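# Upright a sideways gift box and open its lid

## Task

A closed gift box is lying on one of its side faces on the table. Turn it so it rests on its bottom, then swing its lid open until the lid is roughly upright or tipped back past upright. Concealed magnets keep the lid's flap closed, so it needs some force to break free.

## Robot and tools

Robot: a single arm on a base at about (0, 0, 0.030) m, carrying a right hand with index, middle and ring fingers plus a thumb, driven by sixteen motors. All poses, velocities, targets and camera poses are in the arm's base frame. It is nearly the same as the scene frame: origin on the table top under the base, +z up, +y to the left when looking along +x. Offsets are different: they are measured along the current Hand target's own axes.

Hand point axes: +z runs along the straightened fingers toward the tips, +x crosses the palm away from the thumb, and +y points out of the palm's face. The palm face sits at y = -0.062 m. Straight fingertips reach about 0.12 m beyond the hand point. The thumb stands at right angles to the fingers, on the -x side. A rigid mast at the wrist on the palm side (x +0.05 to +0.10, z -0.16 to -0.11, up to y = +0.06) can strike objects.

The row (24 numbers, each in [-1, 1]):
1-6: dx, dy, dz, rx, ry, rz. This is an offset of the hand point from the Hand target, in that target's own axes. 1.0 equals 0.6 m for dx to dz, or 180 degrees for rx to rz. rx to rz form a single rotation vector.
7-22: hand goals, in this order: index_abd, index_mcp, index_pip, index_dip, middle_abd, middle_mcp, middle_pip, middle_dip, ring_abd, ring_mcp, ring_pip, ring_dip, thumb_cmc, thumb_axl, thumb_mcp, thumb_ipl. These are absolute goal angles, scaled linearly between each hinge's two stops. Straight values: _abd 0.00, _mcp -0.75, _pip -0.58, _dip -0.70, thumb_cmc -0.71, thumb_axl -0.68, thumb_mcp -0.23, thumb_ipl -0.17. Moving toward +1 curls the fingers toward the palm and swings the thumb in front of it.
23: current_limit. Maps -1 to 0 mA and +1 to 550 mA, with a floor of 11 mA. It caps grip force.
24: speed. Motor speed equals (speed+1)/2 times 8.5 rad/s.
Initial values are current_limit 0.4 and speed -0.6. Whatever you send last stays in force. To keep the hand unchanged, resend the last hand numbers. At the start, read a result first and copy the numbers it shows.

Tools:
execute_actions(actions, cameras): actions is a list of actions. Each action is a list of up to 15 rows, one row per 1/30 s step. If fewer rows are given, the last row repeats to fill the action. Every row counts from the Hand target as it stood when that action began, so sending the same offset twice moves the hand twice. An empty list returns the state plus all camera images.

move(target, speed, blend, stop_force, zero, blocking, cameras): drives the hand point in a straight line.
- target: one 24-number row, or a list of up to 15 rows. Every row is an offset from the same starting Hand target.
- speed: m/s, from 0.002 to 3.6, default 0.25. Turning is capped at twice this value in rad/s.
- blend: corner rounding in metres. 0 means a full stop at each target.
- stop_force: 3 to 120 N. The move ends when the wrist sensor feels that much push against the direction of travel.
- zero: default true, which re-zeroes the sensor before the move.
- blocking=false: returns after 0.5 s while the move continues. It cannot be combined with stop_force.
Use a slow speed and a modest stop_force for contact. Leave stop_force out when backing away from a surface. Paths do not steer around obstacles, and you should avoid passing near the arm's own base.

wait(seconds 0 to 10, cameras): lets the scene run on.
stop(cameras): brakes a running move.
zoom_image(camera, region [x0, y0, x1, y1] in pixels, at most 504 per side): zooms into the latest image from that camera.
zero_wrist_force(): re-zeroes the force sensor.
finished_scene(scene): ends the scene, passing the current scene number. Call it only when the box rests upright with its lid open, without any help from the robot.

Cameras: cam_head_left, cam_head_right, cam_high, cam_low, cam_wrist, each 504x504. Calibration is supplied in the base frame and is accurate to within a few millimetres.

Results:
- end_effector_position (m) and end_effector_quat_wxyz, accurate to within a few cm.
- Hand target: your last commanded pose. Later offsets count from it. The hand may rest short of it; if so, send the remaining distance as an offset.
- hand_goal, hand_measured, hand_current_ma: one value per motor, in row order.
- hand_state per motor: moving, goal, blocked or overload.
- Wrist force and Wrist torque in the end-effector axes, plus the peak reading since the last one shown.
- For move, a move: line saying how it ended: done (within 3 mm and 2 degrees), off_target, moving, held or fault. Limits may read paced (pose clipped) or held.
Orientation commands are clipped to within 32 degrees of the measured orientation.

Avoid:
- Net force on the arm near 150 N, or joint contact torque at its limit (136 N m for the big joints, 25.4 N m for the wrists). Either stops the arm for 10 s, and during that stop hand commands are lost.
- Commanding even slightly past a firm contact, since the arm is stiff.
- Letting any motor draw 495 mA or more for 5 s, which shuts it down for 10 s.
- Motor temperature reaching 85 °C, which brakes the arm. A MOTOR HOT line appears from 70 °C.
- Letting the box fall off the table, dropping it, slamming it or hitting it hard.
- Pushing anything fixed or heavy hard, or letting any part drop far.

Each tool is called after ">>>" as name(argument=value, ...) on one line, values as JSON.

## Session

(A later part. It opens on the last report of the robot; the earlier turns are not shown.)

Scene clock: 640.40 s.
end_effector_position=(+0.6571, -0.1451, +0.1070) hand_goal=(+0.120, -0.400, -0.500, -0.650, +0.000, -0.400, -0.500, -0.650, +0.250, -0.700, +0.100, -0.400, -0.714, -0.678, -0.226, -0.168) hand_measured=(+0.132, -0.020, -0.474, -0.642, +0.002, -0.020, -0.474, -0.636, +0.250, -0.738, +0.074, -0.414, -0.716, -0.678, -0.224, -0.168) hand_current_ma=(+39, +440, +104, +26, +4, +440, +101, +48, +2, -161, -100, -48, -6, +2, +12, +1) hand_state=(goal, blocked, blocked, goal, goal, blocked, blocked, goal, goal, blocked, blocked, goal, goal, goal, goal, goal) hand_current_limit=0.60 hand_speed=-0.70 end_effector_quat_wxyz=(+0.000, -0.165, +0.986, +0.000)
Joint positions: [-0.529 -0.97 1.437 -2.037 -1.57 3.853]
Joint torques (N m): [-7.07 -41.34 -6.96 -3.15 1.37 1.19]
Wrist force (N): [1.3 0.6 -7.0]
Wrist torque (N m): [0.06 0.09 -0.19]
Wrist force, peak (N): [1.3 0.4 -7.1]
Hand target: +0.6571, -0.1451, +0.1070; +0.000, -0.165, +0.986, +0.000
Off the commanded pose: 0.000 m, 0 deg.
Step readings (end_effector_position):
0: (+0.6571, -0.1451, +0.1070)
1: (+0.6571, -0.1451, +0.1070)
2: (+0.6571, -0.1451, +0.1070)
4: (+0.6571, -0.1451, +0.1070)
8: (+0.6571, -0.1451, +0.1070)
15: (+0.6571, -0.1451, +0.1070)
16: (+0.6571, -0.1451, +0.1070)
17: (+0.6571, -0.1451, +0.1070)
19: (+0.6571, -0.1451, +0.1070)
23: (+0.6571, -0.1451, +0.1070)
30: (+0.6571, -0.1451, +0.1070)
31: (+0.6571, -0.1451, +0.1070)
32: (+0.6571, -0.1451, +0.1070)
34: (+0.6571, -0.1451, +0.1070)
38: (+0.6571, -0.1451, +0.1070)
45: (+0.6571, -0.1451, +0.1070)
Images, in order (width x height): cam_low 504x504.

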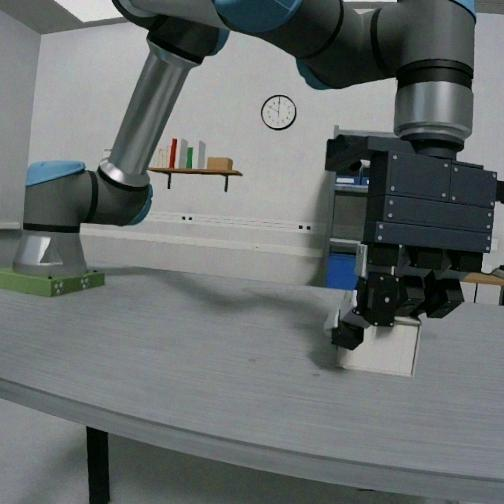

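>>> execute_actions(actions=[[[0,0,0,0,0,0,0.12,0.1,-0.5,-0.65,0,0.1,-0.5,-0.65,0.25,-1,0.05,-0.46,-0.714,-0.678,-0.226,-0.168,0.5,-0.4]]])

>>> move(target=[0,-0.1,-0.1,0,0,0,0.12,-0.19,0,-0.1,0,-0.19,0,-0.1,0.25,-1,0.05,-0.46,-0.714,-0.678,-0.226,-0.168,0.4,-0.3], speed=0.15, cameras=["cam_low","cam_high","cam_head_left"])

>>> zoom_image(camera="cam_low", region=[280, 240, 440, 400])

>>> zoom_image(camera="cam_high", region=[280, 260, 440, 420])

>>> zoom_image(camera="cam_head_left", region=[80, 300, 220, 440])

Scene clock: 663.97 s.
end_effector_position=(+0.6571, -0.1451, +0.1070) hand_goal=(+0.120, +0.100, -0.500, -0.650, +0.000, +0.100, -0.500, -0.650, +0.250, -1.000, +0.050, -0.460, -0.714, -0.678, -0.226, -0.168) hand_measured=(+0.122, +0.084, -0.500, -0.648, +0.002, +0.082, -0.500, -0.648, +0.250, -0.992, +0.050, -0.458, -0.716, -0.678, -0.224, -0.168) hand_current_ma=(+7, -61, +2, +7, +4, -69, +1, +6, +2, +26, +1, +7, -6, +2, +12, +1) hand_state=(goal, goal, goal, goal, goal, goal, goal, goal, goal, goal, goal, goal, goal, goal, goal, goal) hand_current_limit=0.50 hand_speed=-0.40 end_effector_quat_wxyz=(+0.000, -0.165, +0.986, +0.000)
Joint positions: [-0.529 -0.97 1.437 -2.037 -1.57 3.853]
Joint torques (N m): [-6.73 -42.99 -7.64 -3.22 1.32 0.93]
Wrist force (N): [-0.2 0.0 -0.9]
Wrist torque (N m): [0.10 0.07 -0.18]
Wrist force, peak (N): [1.2 0.5 -7.2]
Hand target: +0.6571, -0.1451, +0.1070; +0.000, -0.165, +0.986, +0.000
Off the commanded pose: 0.000 m, 0 deg.
Step readings (end_effector_position):
0: (+0.6571, -0.1451, +0.1070)
1: (+0.6571, -0.1451, +0.1070)
2: (+0.6571, -0.1451, +0.1070)
4: (+0.6571, -0.1451, +0.1070)
8: (+0.6571, -0.1451, +0.1070)
15: (+0.6571, -0.1451, +0.1070)

Scene clock: 665.23 s.
end_effector_position=(+0.6766, -0.2019, +0.1669) hand_goal=(+0.120, -0.190, +0.000, -0.100, +0.000, -0.190, +0.000, -0.100, +0.250, -1.000, +0.050, -0.460, -0.714, -0.678, -0.226, -0.168) hand_measured=(+0.122, -0.194, -0.008, -0.104, +0.002, -0.194, -0.006, -0.102, +0.250, -0.992, +0.050, -0.458, -0.716, -0.678, -0.224, -0.168) hand_current_ma=(+6, -11, -27, -10, +4, -13, -23, -9, +2, +25, +1, +7, -5, +2, +12, +1) hand_state=(goal, goal, goal, goal, goal, goal, goal, goal, goal, goal, goal, goal, goal, goal, goal, goal) hand_current_limit=0.40 hand_speed=-0.30 end_effector_quat_wxyz=(+0.000, -0.165, +0.986, +0.000)
Joint positions: [-0.582 -0.934 1.212 -1.849 -1.57 3.799]
Joint torques (N m): [-8.03 -44.73 -34.58 -0.49 -1.54 -1.94]
Wrist force (N): [0.0 0.1 -1.0]
Wrist torque (N m): [0.07 0.03 -0.04]
Wrist force, peak (N): [0.0 -0.1 -1.9]
Hand target: +0.6766, -0.2019, +0.1669; +0.000, -0.165, +0.986, +0.000
Off the commanded pose: 0.000 m, 0 deg.
move: done
Images, in order (width x height): cam_head_left 504x504, cam_high 504x504, cam_low 504x504.

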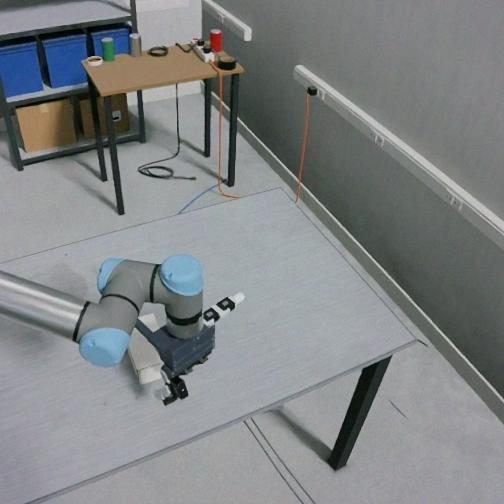

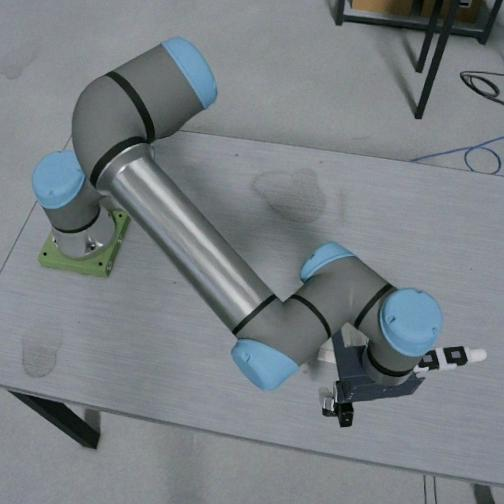

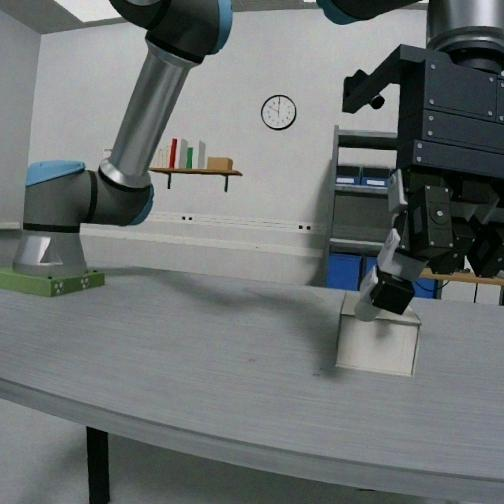

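Scaled by 3.150.

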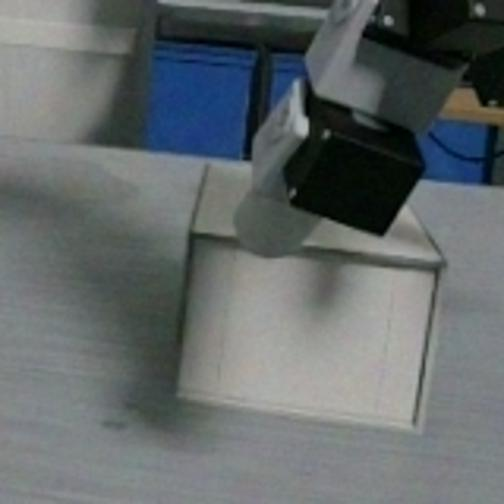

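Scaled by 3.150.

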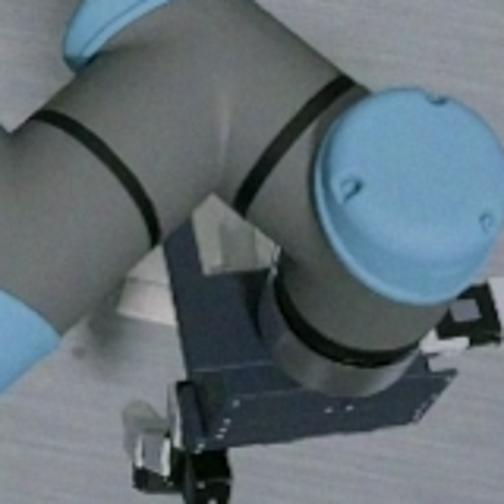

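Scaled by 3.600.

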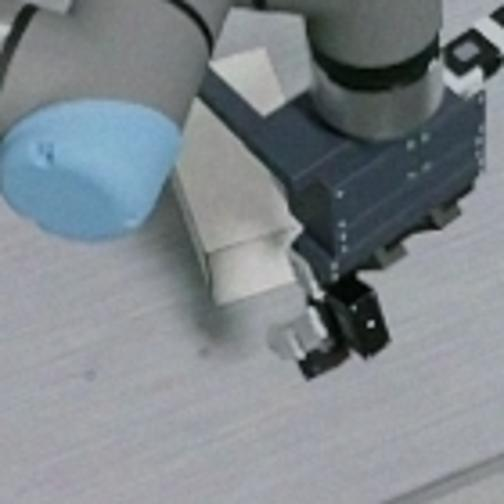

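>>> move(target=[[0.0225,0.087,0,0,0,0.105,0.12,0.25,0,-0.1,0,0.25,0,-0.1,-0.35,-1,0.0,-0.48,-0.714,-0.678,-0.226,-0.168,0.4,0],[0.0225,0.087,0.1,0,0,0.105,0.12,0.25,0,-0.1,0,0.25,0,-0.1,-0.35,-1,0.0,-0.48,-0.714,-0.678,-0.226,-0.168,0.4,0]], speed=[0.15,0.08], stop_force=5, cameras=["cam_low"])

>>> zoom_image(camera="cam_low", region=[280, 220, 460, 400])

Scene clock: 696.07 s.
end_effector_position=(+0.6469, -0.1569, +0.1070) hand_goal=(+0.120, +0.250, +0.000, -0.100, +0.000, +0.250, +0.000, -0.100, -0.350, -1.000, +0.000, -0.480, -0.714, -0.678, -0.226, -0.168) hand_measured=(+0.122, +0.232, -0.006, -0.102, +0.002, +0.230, -0.006, -0.102, -0.344, -0.994, +0.002, -0.478, -0.716, -0.678, -0.224, -0.168) hand_current_ma=(+6, -70, -21, -8, +4, -79, -17, -8, +16, +24, +6, +8, -5, +2, +12, +1) hand_state=(goal, goal, goal, goal, goal, goal, goal, goal, goal, goal, goal, goal, goal, goal, goal, goal) hand_current_limit=0.40 hand_speed=0.00 end_effector_quat_wxyz=(+0.000, -0.001, +1.000, +0.000)
Joint positions: [-0.57 -1.041 1.554 -2.084 -1.57 4.141]
Joint torques (N m): [5.05 -38.36 -6.67 -3.92 1.99 1.62]
Wrist force (N): [0.2 0.5 -1.3]
Wrist torque (N m): [0.25 0.03 -0.17]
Wrist force, peak (N): [-0.2 0.9 -1.9]
Hand target: +0.6469, -0.1569, +0.1070; +0.000, -0.001, +1.000, +0.000
Off the commanded pose: 0.000 m, 0 deg.
move: done
Images, in order (width x height): cam_low 504x504.

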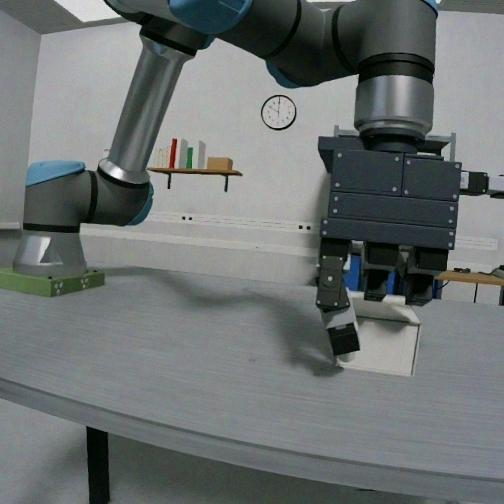

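Scaled by 2.800.

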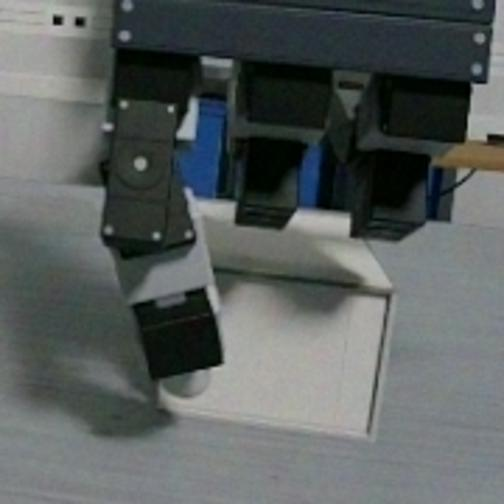

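>>> execute_actions(actions=[[[-0.02,0,0,0,0,0,0.12,0.25,0,-0.1,0,0.25,0,-0.1,-0.35,-1,0,-0.48,-0.714,-0.678,-0.226,-0.168,0.4,-0.2]],[[0,0,0,0,0,0,0.12,-0.2,0,-0.1,0,-0.2,0,-0.1,-0.35,-1,0,-0.48,-0.714,-0.678,-0.226,-0.168,0.4,-0.4]],[[0,0,0,0,0,0,0.12,-0.45,0,-0.1,0,-0.45,0,-0.1,-0.35,-1,0,-0.48,-0.714,-0.678,-0.226,-0.168,0.6,-0.7]],[[0,0,0,0,0,0,0.12,-0.45,0,-0.1,0,-0.45,0,-0.1,-0.35,-1,0,-0.48,-0.714,-0.678,-0.226,-0.168,0.6,-0.7]]], cameras=["cam_low", "cam_head_left"])

Scene clock: 734.47 s.
end_effector_position=(+0.6589, -0.1569, +0.1070) hand_goal=(+0.120, -0.450, +0.000, -0.100, +0.000, -0.450, +0.000, -0.100, -0.350, -1.000, +0.000, -0.480, -0.714, -0.678, -0.226, -0.168) hand_measured=(+0.122, -0.248, +0.028, -0.102, +0.002, -0.248, +0.020, -0.102, -0.344, -0.994, +0.002, -0.478, -0.716, -0.678, -0.224, -0.168) hand_current_ma=(+5, +440, +106, -8, +4, +440, +78, -8, +15, +23, +6, +8, -5, +2, +12, +1) hand_state=(goal, blocked, blocked, goal, goal, blocked, blocked, goal, goal, goal, goal, goal, goal, goal, goal, goal) hand_current_limit=0.60 hand_speed=-0.70 end_effector_quat_wxyz=(+0.000, -0.001, +1.000, +0.000)
Joint positions: [-0.561 -1.017 1.516 -2.069 -1.57 4.151]
Joint torques (N m): [-1.67 -37.82 -18.35 -0.73 -1.49 1.85]
Wrist force (N): [0.0 3.2 -7.8]
Wrist torque (N m): [0.20 0.05 -0.20]
Wrist force, peak (N): [0.0 3.2 -7.8]
Hand target: +0.6589, -0.1569, +0.1070; +0.000, -0.001, +1.000, +0.000
Off the commanded pose: 0.000 m, 0 deg.
Step readings (end_effector_position):
0: (+0.6469, -0.1569, +0.1070)
1: (+0.6469, -0.1569, +0.1069)
2: (+0.6483, -0.1566, +0.1066)
4: (+0.6522, -0.1567, +0.1067)
8: (+0.6567, -0.1568, +0.1069)
15: (+0.6586, -0.1569, +0.1070)
16: (+0.6587, -0.1569, +0.1070)
17: (+0.6587, -0.1569, +0.1070)
19: (+0.6588, -0.1569, +0.1070)
23: (+0.6589, -0.1569, +0.1070)
30: (+0.6589, -0.1569, +0.1070)
31: (+0.6589, -0.1569, +0.1070)
32: (+0.6589, -0.1569, +0.1070)
34: (+0.6589, -0.1569, +0.1070)
38: (+0.6589, -0.1569, +0.1070)
45: (+0.6589, -0.1569, +0.1070)
46: (+0.6589, -0.1569, +0.1070)
47: (+0.6589, -0.1569, +0.1070)
49: (+0.6589, -0.1569, +0.1070)
53: (+0.6589, -0.1569, +0.1070)
60: (+0.6589, -0.1569, +0.1070)
Images, in order (width x height): cam_head_left 504x504, cam_low 504x504.

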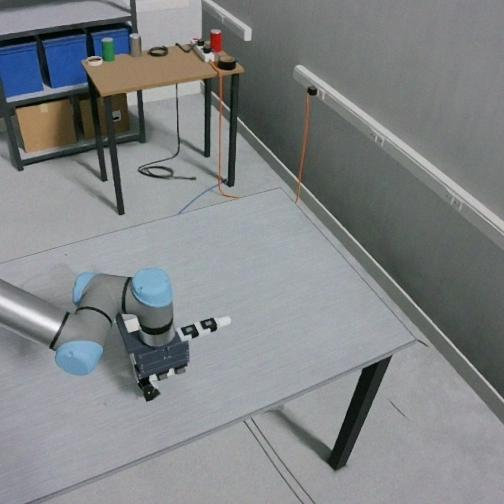

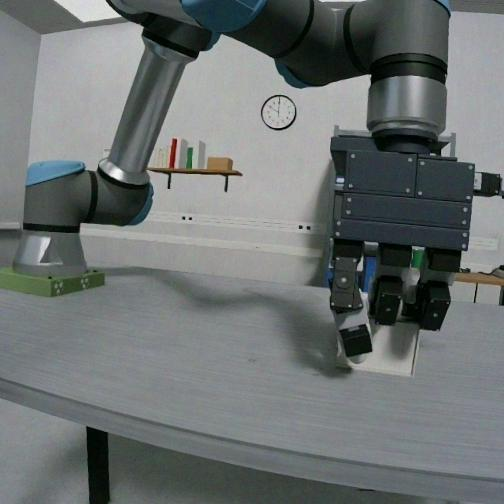

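>>> zoom_image(camera="cam_low", region=[300, 280, 460, 400])

Scaled by 3.150.

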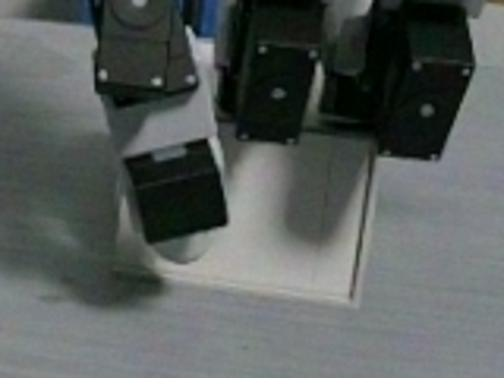

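>>> execute_actions(actions=[[[0,0,0,0,0,0,0.12,-0.45,0,-0.1,0,-0.45,0,-0.1,-0.35,-0.9,0.1,-0.4,-0.714,-0.678,-0.226,-0.168,0.6,-0.85]],[[0,0,0,0,0,0,0.12,-0.45,0,-0.1,0,-0.45,0,-0.1,-0.35,-0.85,0.1,-0.4,-0.714,-0.678,-0.226,-0.168,0.6,-0.85]],[[0,0,0,0,0,0,0.12,-0.45,0,-0.1,0,-0.45,0,-0.1,-0.35,-0.85,0.1,-0.4,-0.714,-0.678,-0.226,-0.168,0.6,-0.85]]], cameras=["cam_low"])

>>> zoom_image(camera="cam_low", region=[300, 280, 460, 400])

Scene clock: 755.33 s.
end_effector_position=(+0.6589, -0.1569, +0.1070) hand_goal=(+0.120, -0.450, +0.000, -0.100, +0.000, -0.450, +0.000, -0.100, -0.350, -0.850, +0.100, -0.400, -0.714, -0.678, -0.226, -0.168) hand_measured=(+0.122, -0.248, +0.028, -0.102, +0.002, -0.248, +0.020, -0.102, -0.344, -0.866, +0.094, -0.404, -0.716, -0.678, -0.224, -0.168) hand_current_ma=(+5, +440, +106, -8, +4, +440, +79, -8, +15, -63, -20, -11, -5, +2, +12, +1) hand_state=(goal, blocked, blocked, goal, goal, blocked, blocked, goal, goal, goal, goal, goal, goal, goal, goal, goal) hand_current_limit=0.60 hand_speed=-0.85 end_effector_quat_wxyz=(+0.000, -0.001, +1.000, +0.000)
Joint positions: [-0.561 -1.017 1.516 -2.069 -1.57 4.151]
Joint torques (N m): [-8.3 -38.04 -5.33 -0.8 -1.94 1.73]
Wrist force (N): [0.3 2.2 -7.8]
Wrist torque (N m): [0.26 0.05 -0.24]
Wrist force, peak (N): [0.1 3.2 -7.8]
Hand target: +0.6589, -0.1569, +0.1070; +0.000, -0.001, +1.000, +0.000
Off the commanded pose: 0.000 m, 0 deg.
Step readings (end_effector_position):
0: (+0.6589, -0.1569, +0.1070)
1: (+0.6589, -0.1569, +0.1070)
2: (+0.6589, -0.1569, +0.1070)
4: (+0.6589, -0.1569, +0.1070)
8: (+0.6589, -0.1569, +0.1070)
15: (+0.6589, -0.1569, +0.1070)
16: (+0.6589, -0.1569, +0.1070)
17: (+0.6589, -0.1569, +0.1070)
19: (+0.6589, -0.1569, +0.1070)
23: (+0.6589, -0.1569, +0.1070)
30: (+0.6589, -0.1569, +0.1070)
31: (+0.6589, -0.1569, +0.1070)
32: (+0.6589, -0.1569, +0.1070)
34: (+0.6589, -0.1569, +0.1070)
38: (+0.6589, -0.1569, +0.1070)
45: (+0.6589, -0.1569, +0.1070)
Images, in order (width x height): cam_low 504x504.

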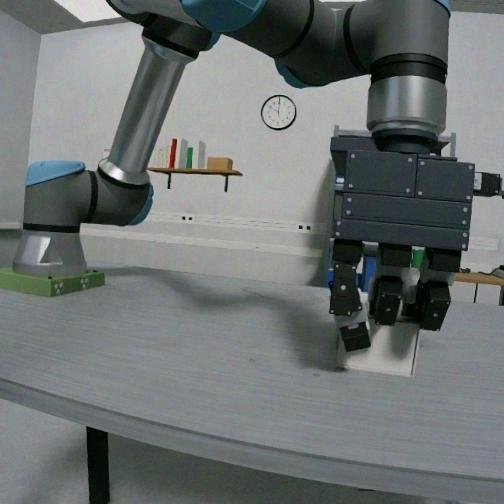

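Scaled by 3.150.

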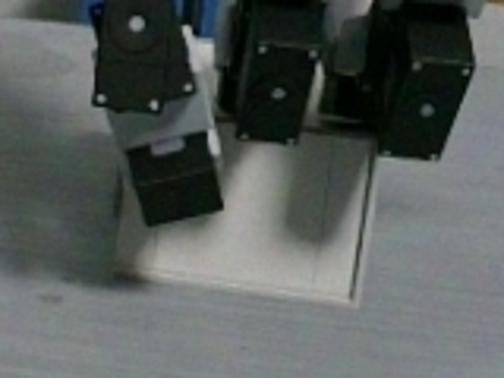

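>>> execute_actions(actions=[[[0,0,0,0,0,0,0.12,-0.45,0,-0.1,0,-0.45,0,-0.1,-0.35,-0.8,0.1,-0.4,-0.714,-0.678,-0.226,-0.168,0.6,-0.85]],[[0,0,0,0,0,0,0.12,-0.45,0,-0.1,0,-0.45,0,-0.1,-0.35,-0.8,0.1,-0.4,-0.714,-0.678,-0.226,-0.168,0.6,-0.85]]], cameras=["cam_low"])

>>> zoom_image(camera="cam_low", region=[300, 280, 460, 400])

Scene clock: 772.37 s.
end_effector_position=(+0.6589, -0.1569, +0.1070) hand_goal=(+0.120, -0.450, +0.000, -0.100, +0.000, -0.450, +0.000, -0.100, -0.350, -0.800, +0.100, -0.400, -0.714, -0.678, -0.226, -0.168) hand_measured=(+0.122, -0.250, +0.028, -0.102, +0.002, -0.248, +0.022, -0.102, -0.344, -0.860, +0.090, -0.404, -0.716, -0.678, -0.224, -0.168) hand_current_ma=(+3, +440, +110, -8, +3, +440, +79, -8, +19, -270, -35, -11, -5, +2, +12, +1) hand_state=(goal, blocked, blocked, goal, goal, blocked, blocked, goal, goal, blocked, goal, goal, goal, goal, goal, goal) hand_current_limit=0.60 hand_speed=-0.85 end_effector_quat_wxyz=(+0.000, -0.001, +1.000, +0.000)
Joint positions: [-0.561 -1.017 1.516 -2.069 -1.57 4.151]
Joint torques (N m): [-7.35 -38.1 -5.31 -0.9 -0.02 1.68]
Wrist force (N): [0.4 0.0 -8.5]
Wrist torque (N m): [0.28 0.10 -0.28]
Wrist force, peak (N): [0.7 -0.1 -8.6]
Hand target: +0.6589, -0.1569, +0.1070; +0.000, -0.001, +1.000, +0.000
Off the commanded pose: 0.000 m, 0 deg.
Step readings (end_effector_position):
0: (+0.6589, -0.1569, +0.1070)
1: (+0.6589, -0.1569, +0.1070)
2: (+0.6589, -0.1569, +0.1070)
4: (+0.6589, -0.1569, +0.1070)
8: (+0.6589, -0.1569, +0.1070)
15: (+0.6589, -0.1569, +0.1070)
16: (+0.6589, -0.1569, +0.1070)
17: (+0.6589, -0.1569, +0.1070)
19: (+0.6589, -0.1569, +0.1070)
23: (+0.6589, -0.1569, +0.1070)
30: (+0.6589, -0.1569, +0.1070)
Images, in order (width x height): cam_low 504x504.

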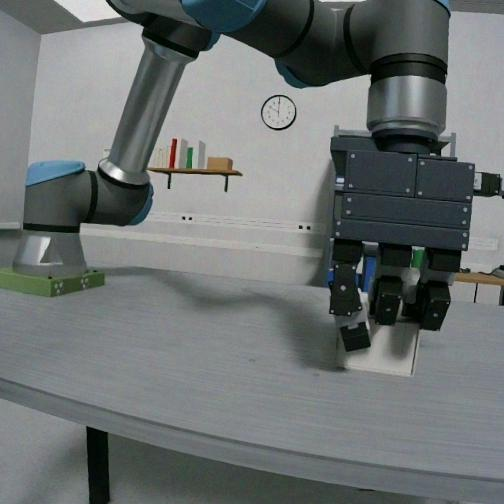

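Scaled by 3.150.

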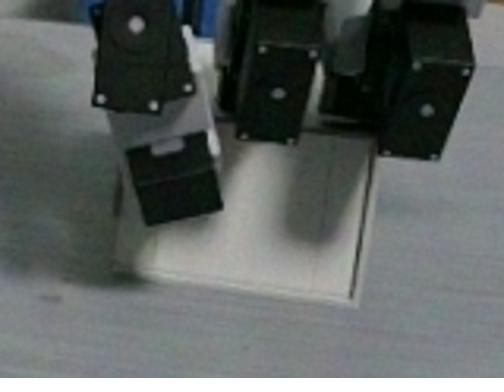

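>>> execute_actions(actions=[[[0,0,0,0,0,0,0.12,-0.45,0,-0.1,0,-0.45,0,-0.1,-0.2,-0.78,0.1,-0.4,-0.714,-0.678,-0.226,-0.168,0.6,-0.8]],[[0,0,0,0,0,0,0.12,-0.45,0,-0.1,0,-0.45,0,-0.1,-0.1,-0.78,0.1,-0.4,-0.714,-0.678,-0.226,-0.168,0.6,-0.8]],[[0,0,0,0,0,0,0.12,-0.45,0,-0.1,0,-0.45,0,-0.1,-0.1,-0.78,0.1,-0.4,-0.714,-0.678,-0.226,-0.168,0.6,-0.8]]], cameras=["cam_low"])

>>> zoom_image(camera="cam_low", region=[300, 280, 460, 400])

Scene clock: 787.97 s.
end_effector_position=(+0.6589, -0.1569, +0.1070) hand_goal=(+0.120, -0.450, +0.000, -0.100, +0.000, -0.450, +0.000, -0.100, -0.100, -0.780, +0.100, -0.400, -0.714, -0.678, -0.226, -0.168) hand_measured=(+0.126, -0.250, +0.028, -0.102, +0.002, -0.248, +0.022, -0.102, -0.120, -0.832, +0.086, -0.406, -0.716, -0.678, -0.224, -0.168) hand_current_ma=(+18, +440, +112, -8, +3, +440, +80, -8, -65, -229, -54, -17, -5, +2, +12, +1) hand_state=(goal, blocked, blocked, goal, goal, blocked, blocked, goal, blocked, blocked, goal, goal, goal, goal, goal, goal) hand_current_limit=0.60 hand_speed=-0.80 end_effector_quat_wxyz=(+0.000, -0.001, +1.000, +0.000)
Joint positions: [-0.561 -1.017 1.516 -2.069 -1.57 4.151]
Joint torques (N m): [-2.5 -38.54 -5.53 -0.86 1.28 1.73]
Wrist force (N): [0.2 -0.3 -8.8]
Wrist torque (N m): [0.26 0.01 -0.29]
Wrist force, peak (N): [0.2 -0.3 -9.2]
Hand target: +0.6589, -0.1569, +0.1070; +0.000, -0.001, +1.000, +0.000
Off the commanded pose: 0.000 m, 0 deg.
Step readings (end_effector_position):
0: (+0.6589, -0.1569, +0.1070)
1: (+0.6589, -0.1569, +0.1070)
2: (+0.6589, -0.1569, +0.1070)
4: (+0.6589, -0.1569, +0.1070)
8: (+0.6589, -0.1569, +0.1070)
15: (+0.6589, -0.1569, +0.1070)
16: (+0.6589, -0.1569, +0.1070)
17: (+0.6589, -0.1569, +0.1070)
19: (+0.6589, -0.1569, +0.1070)
23: (+0.6589, -0.1569, +0.1070)
30: (+0.6589, -0.1569, +0.1070)
31: (+0.6589, -0.1569, +0.1070)
32: (+0.6589, -0.1569, +0.1070)
34: (+0.6589, -0.1569, +0.1070)
38: (+0.6589, -0.1569, +0.1070)
45: (+0.6589, -0.1569, +0.1070)
Images, in order (width x height): cam_low 504x504.

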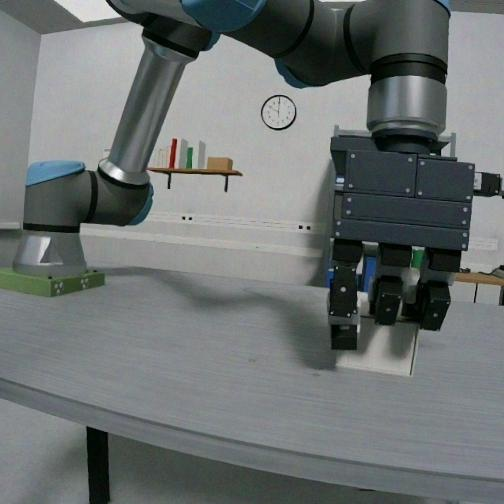

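Scaled by 3.150.

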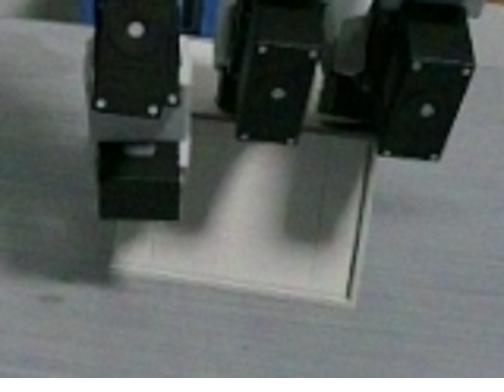

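>>> execute_actions(actions=[[[0,0,0,0,0,0,0.12,-0.45,0,-0.1,0,-0.45,0,-0.1,0.0,-0.75,0.1,-0.4,-0.714,-0.678,-0.226,-0.168,0.6,-0.8]],[[0,0,0,0,0,0,0.12,-0.45,0,-0.1,0,-0.45,0,-0.1,0.1,-0.75,0.1,-0.4,-0.714,-0.678,-0.226,-0.168,0.6,-0.8]],[[0,0,0,0,0,0,0.12,-0.45,0,-0.1,0,-0.45,0,-0.1,0.25,-0.75,0.1,-0.4,-0.714,-0.678,-0.226,-0.168,0.6,-0.7]],[[0,0,0,0,0,0,0.12,-0.45,0,-0.1,0,-0.45,0,-0.1,0.4,-0.75,0.1,-0.4,-0.714,-0.678,-0.226,-0.168,0.6,-0.6]]], cameras=["cam_low"])

>>> zoom_image(camera="cam_low", region=[300, 280, 460, 400])

Scene clock: 802.90 s.
end_effector_position=(+0.6589, -0.1569, +0.1070) hand_goal=(+0.120, -0.450, +0.000, -0.100, +0.000, -0.450, +0.000, -0.100, +0.400, -0.750, +0.100, -0.400, -0.714, -0.678, -0.226, -0.168) hand_measured=(+0.130, -0.254, +0.030, -0.102, +0.004, -0.248, +0.022, -0.102, +0.394, -0.754, +0.094, -0.404, -0.716, -0.678, -0.224, -0.168) hand_current_ma=(+33, +440, +114, -8, +9, +440, +80, -8, -17, -13, -19, -11, -5, +2, +12, +1) hand_state=(goal, blocked, blocked, goal, goal, blocked, blocked, goal, goal, goal, goal, goal, goal, goal, goal, goal) hand_current_limit=0.60 hand_speed=-0.60 end_effector_quat_wxyz=(+0.000, -0.001, +1.000, +0.000)
Joint positions: [-0.561 -1.017 1.516 -2.069 -1.57 4.151]
Joint torques (N m): [1.8 -38.69 -5.14 -0.94 1.33 1.76]
Wrist force (N): [1.3 1.0 -9.2]
Wrist torque (N m): [0.21 0.07 -0.17]
Wrist force, peak (N): [1.3 1.2 -9.4]
Hand target: +0.6589, -0.1569, +0.1070; +0.000, -0.001, +1.000, +0.000
Off the commanded pose: 0.000 m, 0 deg.
Step readings (end_effector_position):
0: (+0.6589, -0.1569, +0.1070)
1: (+0.6589, -0.1569, +0.1070)
2: (+0.6589, -0.1569, +0.1070)
4: (+0.6589, -0.1569, +0.1070)
8: (+0.6589, -0.1569, +0.1070)
15: (+0.6589, -0.1569, +0.1070)
16: (+0.6589, -0.1569, +0.1070)
17: (+0.6589, -0.1569, +0.1070)
19: (+0.6589, -0.1569, +0.1070)
23: (+0.6589, -0.1569, +0.1070)
30: (+0.6589, -0.1569, +0.1070)
31: (+0.6589, -0.1569, +0.1070)
32: (+0.6589, -0.1569, +0.1070)
34: (+0.6589, -0.1569, +0.1070)
38: (+0.6589, -0.1569, +0.1070)
45: (+0.6589, -0.1569, +0.1070)
46: (+0.6589, -0.1569, +0.1070)
47: (+0.6589, -0.1569, +0.1070)
49: (+0.6589, -0.1569, +0.1070)
53: (+0.6589, -0.1569, +0.1070)
60: (+0.6589, -0.1569, +0.1070)
Images, in order (width x height): cam_low 504x504.

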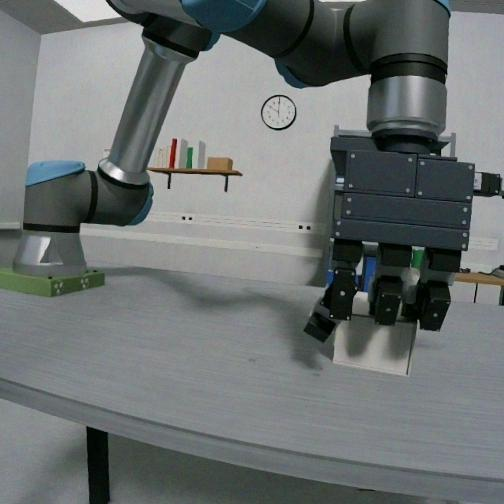

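Scaled by 3.150.

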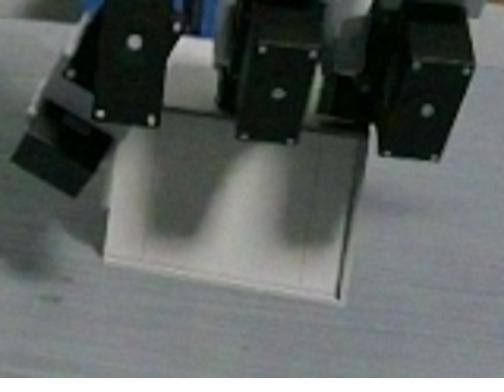

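>>> zoom_image(camera="cam_low", region=[320, 310, 420, 385])

Scaled by 5.040.

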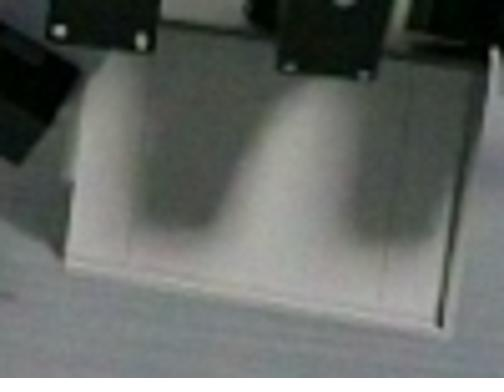

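>>> execute_actions(actions=[[[0,0,0,0,0,0,0.12,0.1,0,-0.1,0,0.1,0,-0.1,0.4,-0.85,0.1,-0.4,-0.714,-0.678,-0.226,-0.168,0.4,0]],[[0,0,-0.25,0,0,0,0.12,0.25,0,-0.1,0,0.25,0,-0.1,0.4,-0.85,0.1,-0.4,-0.714,-0.678,-0.226,-0.168,0.4,0]],[[0,0,0,0,0,0,0.12,0.25,0,-0.1,0,0.25,0,-0.1,0.4,-0.85,0.1,-0.4,-0.714,-0.678,-0.226,-0.168,0.4,0]]], cameras=["cam_low", "cam_head_left", "cam_high"])

>>> zoom_image(camera="cam_low", region=[310, 280, 450, 385])

Scene clock: 824.73 s.
end_effector_position=(+0.6589, -0.1570, +0.2570) hand_goal=(+0.120, +0.250, +0.000, -0.100, +0.000, +0.250, +0.000, -0.100, +0.400, -0.850, +0.100, -0.400, -0.714, -0.678, -0.226, -0.168) hand_measured=(+0.122, +0.236, -0.002, -0.102, +0.002, +0.236, -0.002, -0.102, +0.394, -0.848, +0.096, -0.404, -0.716, -0.678, -0.220, -0.168) hand_current_ma=(+6, -51, -8, -8, +7, -58, -6, -7, -14, +8, -14, -10, -5, +2, +25, +2) hand_state=(goal, goal, goal, goal, goal, goal, goal, goal, goal, goal, goal, goal, goal, goal, goal, goal) hand_current_limit=0.40 hand_speed=0.00 end_effector_quat_wxyz=(+0.000, -0.001, +1.000, +0.000)
Joint positions: [-0.561 -1.132 1.288 -1.726 -1.57 4.15]
Joint torques (N m): [-5.05 -37.17 -33.45 -0.57 -1.51 -1.81]
Wrist force (N): [-0.1 0.5 -1.1]
Wrist torque (N m): [0.23 0.06 -0.11]
Wrist force, peak (N): [2.4 1.7 13.2]
Hand target: +0.6589, -0.1570, +0.2570; +0.000, -0.001, +1.000, +0.000
Off the commanded pose: 0.000 m, 0 deg.
Step readings (end_effector_position):
0: (+0.6589, -0.1569, +0.1070)
1: (+0.6589, -0.1569, +0.1070)
2: (+0.6589, -0.1569, +0.1070)
4: (+0.6589, -0.1569, +0.1069)
8: (+0.6589, -0.1569, +0.1069)
15: (+0.6589, -0.1569, +0.1069)
16: (+0.6589, -0.1569, +0.1072)
17: (+0.6601, -0.1571, +0.1126)
19: (+0.6657, -0.1593, +0.1550)
23: (+0.6624, -0.1569, +0.2220)
30: (+0.6592, -0.1568, +0.2520)
31: (+0.6591, -0.1568, +0.2532)
32: (+0.6590, -0.1568, +0.2543)
34: (+0.6590, -0.1569, +0.2554)
38: (+0.6589, -0.1570, +0.2565)
45: (+0.6589, -0.1570, +0.2569)
Images, in order (width x height): cam_head_left 504x504, cam_high 504x504, cam_low 504x504.

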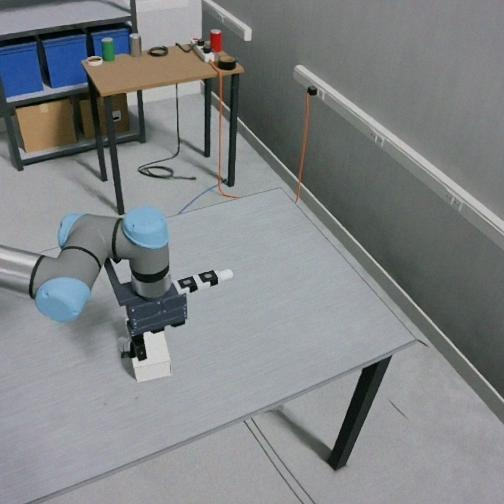

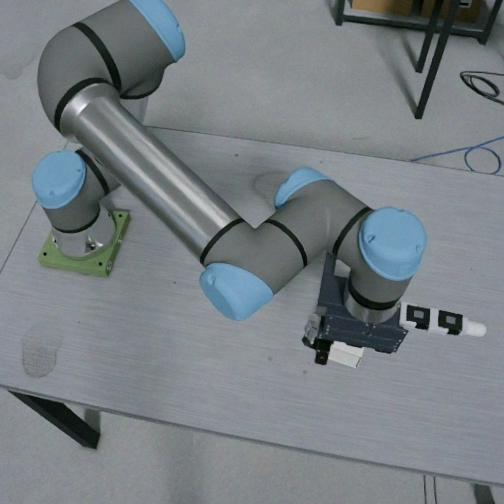

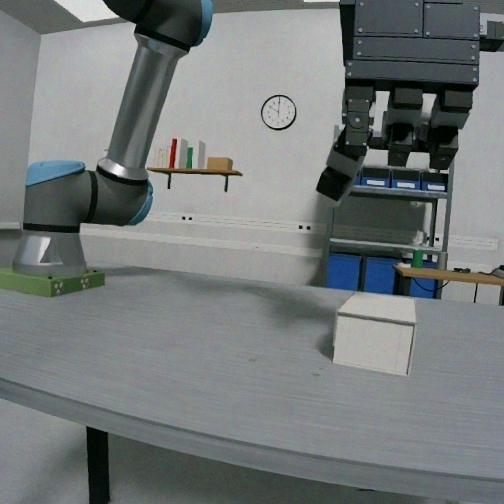

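Scaled by 3.600.

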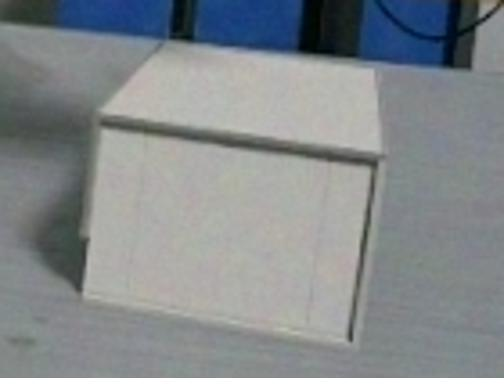

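>>> move(target=[[0,0.0933,0,0,0,0,0.0,-1,-0.05,0,0,-1,-0.05,0,-0.17,-1,-0.46,-0.62,-0.714,-0.678,-0.226,-0.168,0.75,0],[0,0.0933,0.19,0,0,0,0.0,-1,-0.05,0,0,-1,-0.05,0,-0.17,-1,-0.46,-0.62,-0.714,-0.678,-0.226,-0.168,0.75,0]], blend=[0.02, 0], cameras=["cam_low"])

>>> zoom_image(camera="cam_low", region=[300, 250, 460, 390])

Scene clock: 956.37 s.
end_effector_position=(+0.6588, -0.1009, +0.1432) hand_goal=(+0.000, -1.000, -0.050, +0.000, +0.000, -1.000, -0.050, +0.000, -0.170, -1.000, -0.460, -0.620, -0.714, -0.678, -0.226, -0.168) hand_measured=(+0.004, -0.994, -0.050, -0.004, +0.002, -0.992, -0.050, -0.002, -0.166, -0.994, -0.456, -0.618, -0.716, -0.678, -0.220, -0.168) hand_current_ma=(+8, +24, +1, -10, +7, +27, +0, -9, +11, +22, +13, +8, -4, +2, +25, +2) hand_state=(goal, goal, goal, goal, goal, goal, goal, goal, goal, goal, goal, goal, goal, goal, goal, goal) hand_current_limit=0.75 hand_speed=0.00 end_effector_quat_wxyz=(+0.000, -0.001, +1.000, +0.000)
Joint positions: [-0.487 -1.094 1.535 -2.011 -1.57 4.224]
Joint torques (N m): [4.8 -36.17 -7.34 -4.14 1.86 1.86]
Wrist force (N): [-0.2 -0.2 -1.2]
Wrist torque (N m): [-0.07 0.13 -0.15]
Wrist force, peak (N): [-0.5 0.6 -2.4]
Hand target: +0.6588, -0.1009, +0.1430; +0.000, -0.001, +1.000, +0.000
Off the commanded pose: 0.000 m, 0 deg.
move: done
Images, in order (width x height): cam_low 504x504.

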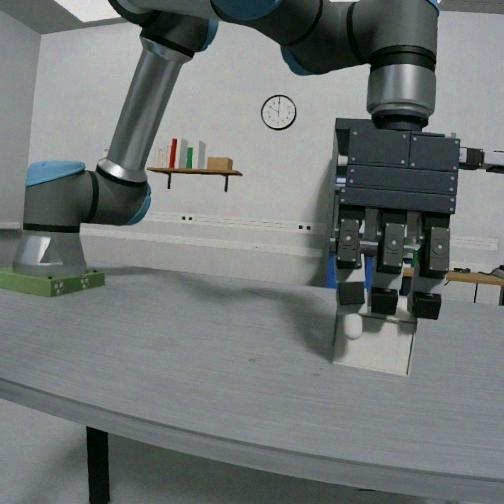

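Scaled by 3.150.

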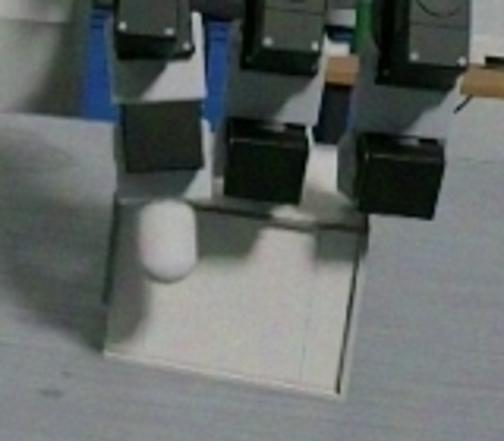

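>>> move(target=[0,0,0.035,0,0,0,0.0,-1,-0.05,0,0,-1,-0.05,0,-0.17,-1,-0.46,-0.62,-0.714,-0.678,-0.226,-0.168,0.75,0], speed=0.03, stop_force=20, cameras=[])

Scene clock: 970.07 s.
end_effector_position=(+0.6589, -0.1010, +0.1379) hand_goal=(+0.000, -1.000, -0.050, +0.000, +0.000, -1.000, -0.050, +0.000, -0.170, -1.000, -0.460, -0.620, -0.714, -0.678, -0.226, -0.168) hand_measured=(+0.000, -1.000, -0.002, +0.038, +0.000, -1.000, -0.006, +0.038, -0.166, -0.994, -0.456, -0.618, -0.716, -0.678, -0.220, -0.168) hand_current_ma=(+0, +2, +193, +156, -1, +2, +174, +157, +11, +22, +13, +8, -4, +2, +25, +2) hand_state=(goal, goal, blocked, blocked, goal, goal, blocked, blocked, goal, goal, goal, goal, goal, goal, goal, goal) hand_current_limit=0.75 hand_speed=0.00 end_effector_quat_wxyz=(+0.000, -0.001, +1.000, +0.000)
Joint positions: [-0.487 -1.089 1.542 -2.024 -1.57 4.224]
Joint torques (N m): [5.86 -48.32 -27.32 0.06 1.57 1.43]
Wrist force (N): [0.2 -3.2 -8.6]
Wrist torque (N m): [0.36 0.18 -0.16]
Wrist force, peak (N): [-0.4 -11.4 -22.7]
Hand target: +0.6589, -0.1010, +0.1379; +0.000, -0.001, +1.000, +0.000 (not the last commanded pose)
Off the commanded pose: 0.016 m, 0 deg.
move: contact
No camera images: "cameras" was empty.

>>> move(target=[0,0,0.010,0,0,0,0.0,-1,-0.05,0,0,-1,-0.05,0,-0.17,-1,-0.46,-0.62,-0.714,-0.678,-0.226,-0.168,0.75,0], speed=0.02, cameras=["cam_low"])

>>> zoom_image(camera="cam_low", region=[300, 250, 460, 390])

Scene clock: 980.17 s.
end_effector_position=(+0.6589, -0.1010, +0.1320) hand_goal=(+0.000, -1.000, -0.050, +0.000, +0.000, -1.000, -0.050, +0.000, -0.170, -1.000, -0.460, -0.620, -0.714, -0.678, -0.226, -0.168) hand_measured=(+0.004, -0.998, +0.038, +0.070, +0.004, -1.000, +0.032, +0.074, -0.166, -0.994, -0.456, -0.618, -0.716, -0.678, -0.220, -0.168) hand_current_ma=(+10, +5, +386, +301, +9, +0, +357, +322, +11, +22, +12, +8, -4, +2, +25, +2) hand_state=(goal, goal, blocked, blocked, goal, goal, blocked, blocked, goal, goal, goal, goal, goal, goal, goal, goal) hand_current_limit=0.75 hand_speed=0.00 end_effector_quat_wxyz=(+0.000, -0.001, +1.000, +0.000)
Joint positions: [-0.487 -1.083 1.549 -2.037 -1.57 4.224]
Joint torques (N m): [6.45 -16.1 6.43 0.31 1.43 1.65]
Wrist force (N): [-0.5 -15.4 -31.3]
Wrist torque (N m): [1.62 0.21 -0.30]
Wrist force, peak (N): [-0.5 -15.4 -31.3]
Hand target: +0.6589, -0.1010, +0.1319; +0.000, -0.001, +1.000, +0.000
Off the commanded pose: 0.000 m, 0 deg.
move: done
Images, in order (width x height): cam_low 504x504.

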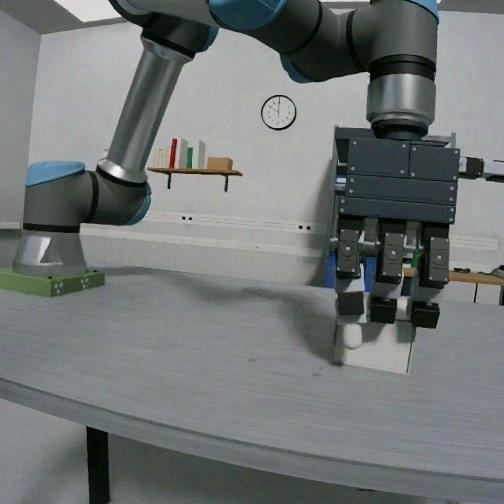

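Scaled by 3.150.

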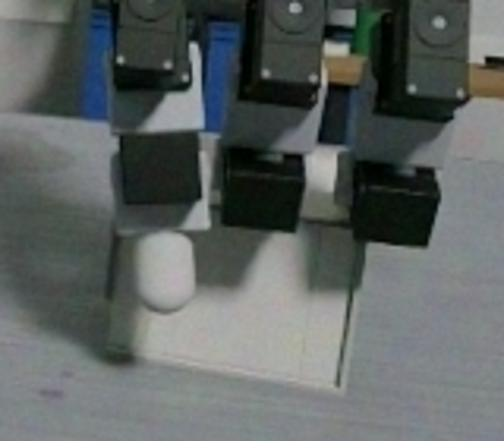

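>>> execute_actions(actions=[[[0,-0.007,0,0,0,0,0.0,-1,-0.05,0,0,-1,-0.05,0,-0.17,-1,-0.38,-0.58,-0.714,-0.678,-0.226,-0.168,0.75,-0.8]],[[0,0,0,0,0,0,0.0,-1,-0.05,0,0,-1,-0.05,0,-0.17,-1,-0.28,-0.54,-0.714,-0.678,-0.226,-0.168,0.75,-0.85]],[[0,0,0,0,0,0,0.0,-1,-0.05,0,0,-1,-0.05,0,-0.17,-1,-0.22,-0.5,-0.714,-0.678,-0.226,-0.168,0.75,-0.85]],[[0,0,0,0,0,0,0.0,-1,-0.05,0,0,-1,-0.05,0,-0.17,-1,-0.22,-0.5,-0.714,-0.678,-0.226,-0.168,0.75,-0.85]]], cameras=["cam_low"])

>>> zoom_image(camera="cam_low", region=[300, 250, 460, 390])

Scene clock: 998.80 s.
end_effector_position=(+0.6589, -0.1052, +0.1319) hand_goal=(+0.000, -1.000, -0.050, +0.000, +0.000, -1.000, -0.050, +0.000, -0.170, -1.000, -0.220, -0.500, -0.714, -0.678, -0.226, -0.168) hand_measured=(+0.000, -0.972, +0.040, +0.066, -0.002, -0.972, +0.036, +0.070, -0.166, -0.994, -0.222, -0.504, -0.716, -0.678, -0.220, -0.168) hand_current_ma=(-1, +118, +398, +286, -2, +112, +370, +305, +11, +22, -8, -9, -4, +2, +25, +2) hand_state=(goal, blocked, blocked, blocked, goal, blocked, blocked, blocked, goal, goal, goal, goal, goal, goal, goal, goal) hand_current_limit=0.75 hand_speed=-0.85 end_effector_quat_wxyz=(+0.000, -0.001, +1.000, +0.000)
Joint positions: [-0.493 -1.08 1.545 -2.036 -1.57 4.218]
Joint torques (N m): [-7.12 -31.71 -26.13 0.35 -1.56 -1.77]
Wrist force (N): [-0.5 -1.7 -12.1]
Wrist torque (N m): [0.36 0.16 -0.10]
Wrist force, peak (N): [-0.1 -15.4 -31.6]
Hand target: +0.6589, -0.1052, +0.1319; +0.000, -0.001, +1.000, +0.000
Off the commanded pose: 0.000 m, 0 deg.
Step readings (end_effector_position):
0: (+0.6589, -0.1010, +0.1319)
1: (+0.6589, -0.1010, +0.1318)
2: (+0.6588, -0.1015, +0.1317)
4: (+0.6588, -0.1028, +0.1317)
8: (+0.6588, -0.1043, +0.1317)
15: (+0.6589, -0.1050, +0.1318)
16: (+0.6589, -0.1050, +0.1318)
17: (+0.6589, -0.1051, +0.1318)
19: (+0.6589, -0.1051, +0.1318)
23: (+0.6589, -0.1051, +0.1319)
30: (+0.6589, -0.1052, +0.1319)
31: (+0.6589, -0.1052, +0.1319)
32: (+0.6589, -0.1052, +0.1319)
34: (+0.6589, -0.1052, +0.1319)
38: (+0.6589, -0.1052, +0.1319)
45: (+0.6589, -0.1052, +0.1319)
46: (+0.6589, -0.1052, +0.1319)
47: (+0.6589, -0.1052, +0.1319)
49: (+0.6589, -0.1052, +0.1319)
53: (+0.6589, -0.1052, +0.1319)
60: (+0.6589, -0.1052, +0.1319)
Images, in order (width x height): cam_low 504x504.

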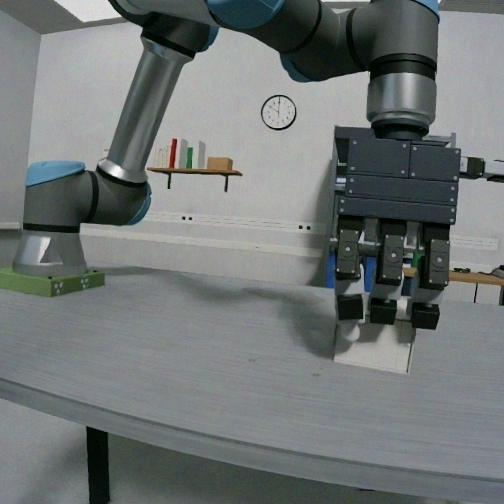

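Scaled by 3.150.

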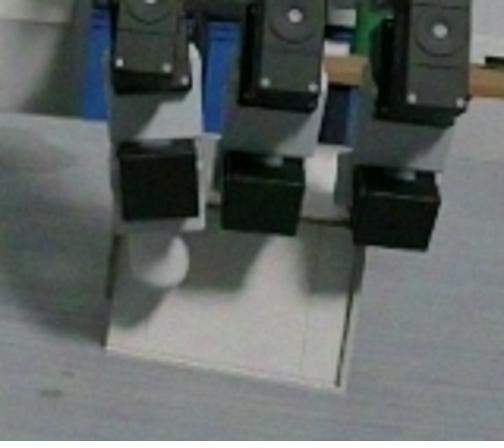

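>>> execute_actions(actions=[[[0,0,0.007,0,0,0,0.0,-1,-0.05,0,0,-1,-0.05,0,-0.17,-1,-0.15,-0.46,-0.714,-0.678,-0.226,-0.168,0.75,-0.85]],[[0,0,0,0,0,0,0.0,-1,-0.05,0,0,-1,-0.05,0,-0.17,-1,-0.1,-0.42,-0.714,-0.678,-0.226,-0.168,0.75,-0.85]],[[0,0,0,0,0,0,0.0,-1,-0.05,0,0,-1,-0.05,0,-0.17,-1,-0.1,-0.42,-0.714,-0.678,-0.226,-0.168,0.75,-0.85]]], cameras=["cam_low"])

>>> zoom_image(camera="cam_low", region=[300, 250, 460, 390])

Scene clock: 1014.17 s.
end_effector_position=(+0.6589, -0.1052, +0.1277) hand_goal=(+0.000, -1.000, -0.050, +0.000, +0.000, -1.000, -0.050, +0.000, -0.170, -1.000, -0.100, -0.420, -0.714, -0.678, -0.226, -0.168) hand_measured=(+0.004, -0.984, +0.078, +0.082, +0.004, -0.984, +0.066, +0.092, -0.166, -1.000, -0.132, -0.440, -0.716, -0.678, -0.220, -0.168) hand_current_ma=(+12, +66, +481, +362, +11, +62, +481, +408, +11, +0, -129, -75, -4, +2, +25, +2) hand_state=(goal, goal, blocked, blocked, goal, goal, blocked, blocked, goal, goal, blocked, goal, goal, goal, goal, goal) hand_current_limit=0.75 hand_speed=-0.85 end_effector_quat_wxyz=(+0.000, -0.001, +1.000, +0.000)
Joint positions: [-0.493 -1.076 1.55 -2.045 -1.57 4.218]
Joint torques (N m): [14.98 -13.74 9.92 1.22 4.66 -1.06]
Wrist force (N): [-0.1 -20.0 -35.2]
Wrist torque (N m): [1.85 0.16 -0.28]
Wrist force, peak (N): [-0.3 -19.8 -35.6]
Hand target: +0.6589, -0.1052, +0.1277; +0.000, -0.001, +1.000, +0.000
Off the commanded pose: 0.000 m, 0 deg.
Step readings (end_effector_position):
0: (+0.6589, -0.1052, +0.1319)
1: (+0.6589, -0.1052, +0.1318)
2: (+0.6590, -0.1052, +0.1314)
4: (+0.6590, -0.1053, +0.1302)
8: (+0.6590, -0.1053, +0.1286)
15: (+0.6589, -0.1053, +0.1278)
16: (+0.6589, -0.1052, +0.1278)
17: (+0.6589, -0.1052, +0.1277)
19: (+0.6589, -0.1052, +0.1277)
23: (+0.6589, -0.1052, +0.1277)
30: (+0.6589, -0.1052, +0.1277)
31: (+0.6589, -0.1052, +0.1277)
32: (+0.6589, -0.1052, +0.1277)
34: (+0.6589, -0.1052, +0.1277)
38: (+0.6589, -0.1052, +0.1277)
45: (+0.6589, -0.1052, +0.1277)
Images, in order (width x height): cam_low 504x504.

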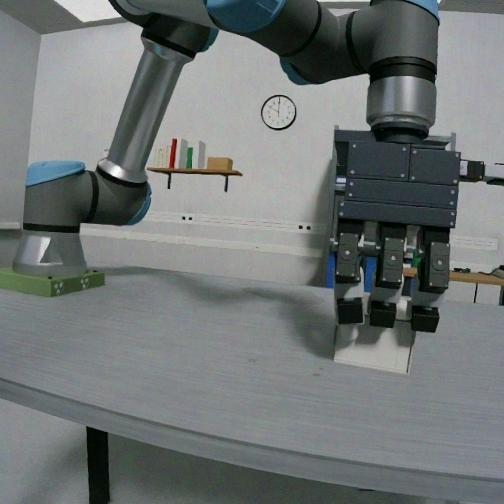

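Scaled by 3.150.

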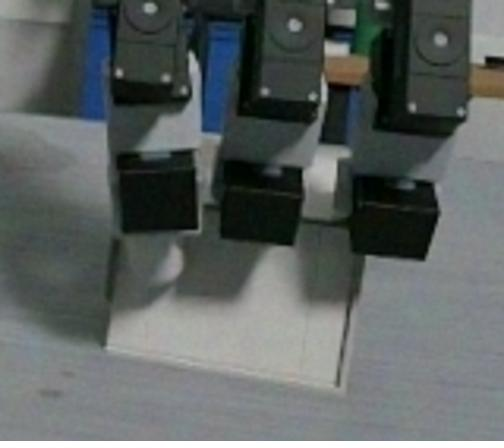

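>>> execute_actions(actions=[[[0,0,0,0,0,0,0.0,-1,-0.05,0,0,-1,-0.05,0,-0.1,-1,-0.06,-0.36,-0.714,-0.678,-0.226,-0.168,0.75,-0.8]],[[0,0,0,0,0,0,0.0,-1,-0.05,0,0,-1,-0.05,0,0,-1,-0.05,-0.35,-0.714,-0.678,-0.226,-0.168,0.75,-0.8]],[[0,0,0,0,0,0,0.0,-1,-0.05,0,0,-1,-0.05,0,0,-1,-0.05,-0.35,-0.714,-0.678,-0.226,-0.168,0.75,-0.8]]], cameras=["cam_low"])

>>> zoom_image(camera="cam_low", region=[310, 290, 430, 390])

Scene clock: 1027.33 s.
end_effector_position=(+0.6589, -0.1052, +0.1277) hand_goal=(+0.000, -1.000, -0.050, +0.000, +0.000, -1.000, -0.050, +0.000, +0.000, -1.000, -0.050, -0.350, -0.714, -0.678, -0.226, -0.168) hand_measured=(+0.004, -0.970, +0.078, +0.082, +0.004, -0.970, +0.066, +0.092, -0.040, -1.000, -0.114, -0.384, -0.716, -0.678, -0.220, -0.168) hand_current_ma=(+12, +122, +481, +362, +11, +127, +481, +408, -138, -1, -268, -132, -4, +2, +25, +2) hand_state=(goal, blocked, blocked, blocked, goal, blocked, blocked, blocked, blocked, goal, blocked, blocked, goal, goal, goal, goal) hand_current_limit=0.75 hand_speed=-0.80 end_effector_quat_wxyz=(+0.000, -0.001, +1.000, +0.000)
Joint positions: [-0.493 -1.076 1.55 -2.045 -1.57 4.218]
Joint torques (N m): [-2.71 -38.22 -20.01 2.36 -0.39 1.16]
Wrist force (N): [-0.9 -11.4 -23.5]
Wrist torque (N m): [1.06 0.11 -0.36]
Wrist force, peak (N): [-0.4 -19.9 -35.5]
Hand target: +0.6589, -0.1052, +0.1277; +0.000, -0.001, +1.000, +0.000
Off the commanded pose: 0.000 m, 0 deg.
Step readings (end_effector_position):
0: (+0.6589, -0.1052, +0.1277)
1: (+0.6589, -0.1052, +0.1277)
2: (+0.6589, -0.1052, +0.1277)
4: (+0.6589, -0.1051, +0.1276)
8: (+0.6589, -0.1051, +0.1276)
15: (+0.6589, -0.1051, +0.1276)
16: (+0.6589, -0.1051, +0.1276)
17: (+0.6589, -0.1051, +0.1276)
19: (+0.6589, -0.1051, +0.1276)
23: (+0.6589, -0.1051, +0.1276)
30: (+0.6589, -0.1051, +0.1276)
31: (+0.6589, -0.1051, +0.1276)
32: (+0.6589, -0.1051, +0.1276)
34: (+0.6589, -0.1051, +0.1276)
38: (+0.6589, -0.1051, +0.1277)
45: (+0.6589, -0.1052, +0.1277)
Images, in order (width x height): cam_low 504x504.

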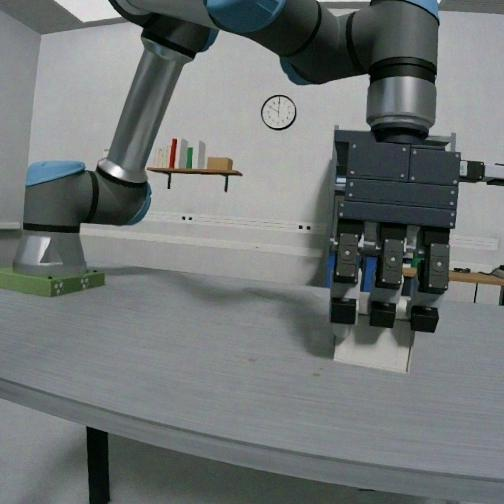

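Scaled by 4.200.

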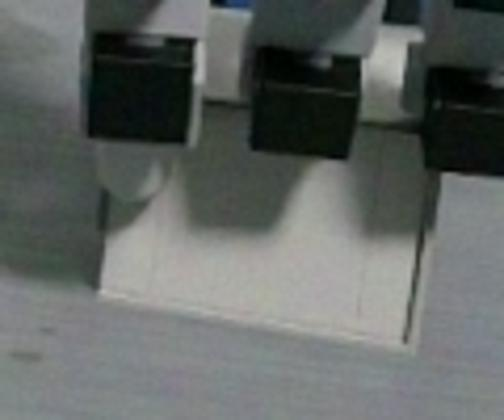

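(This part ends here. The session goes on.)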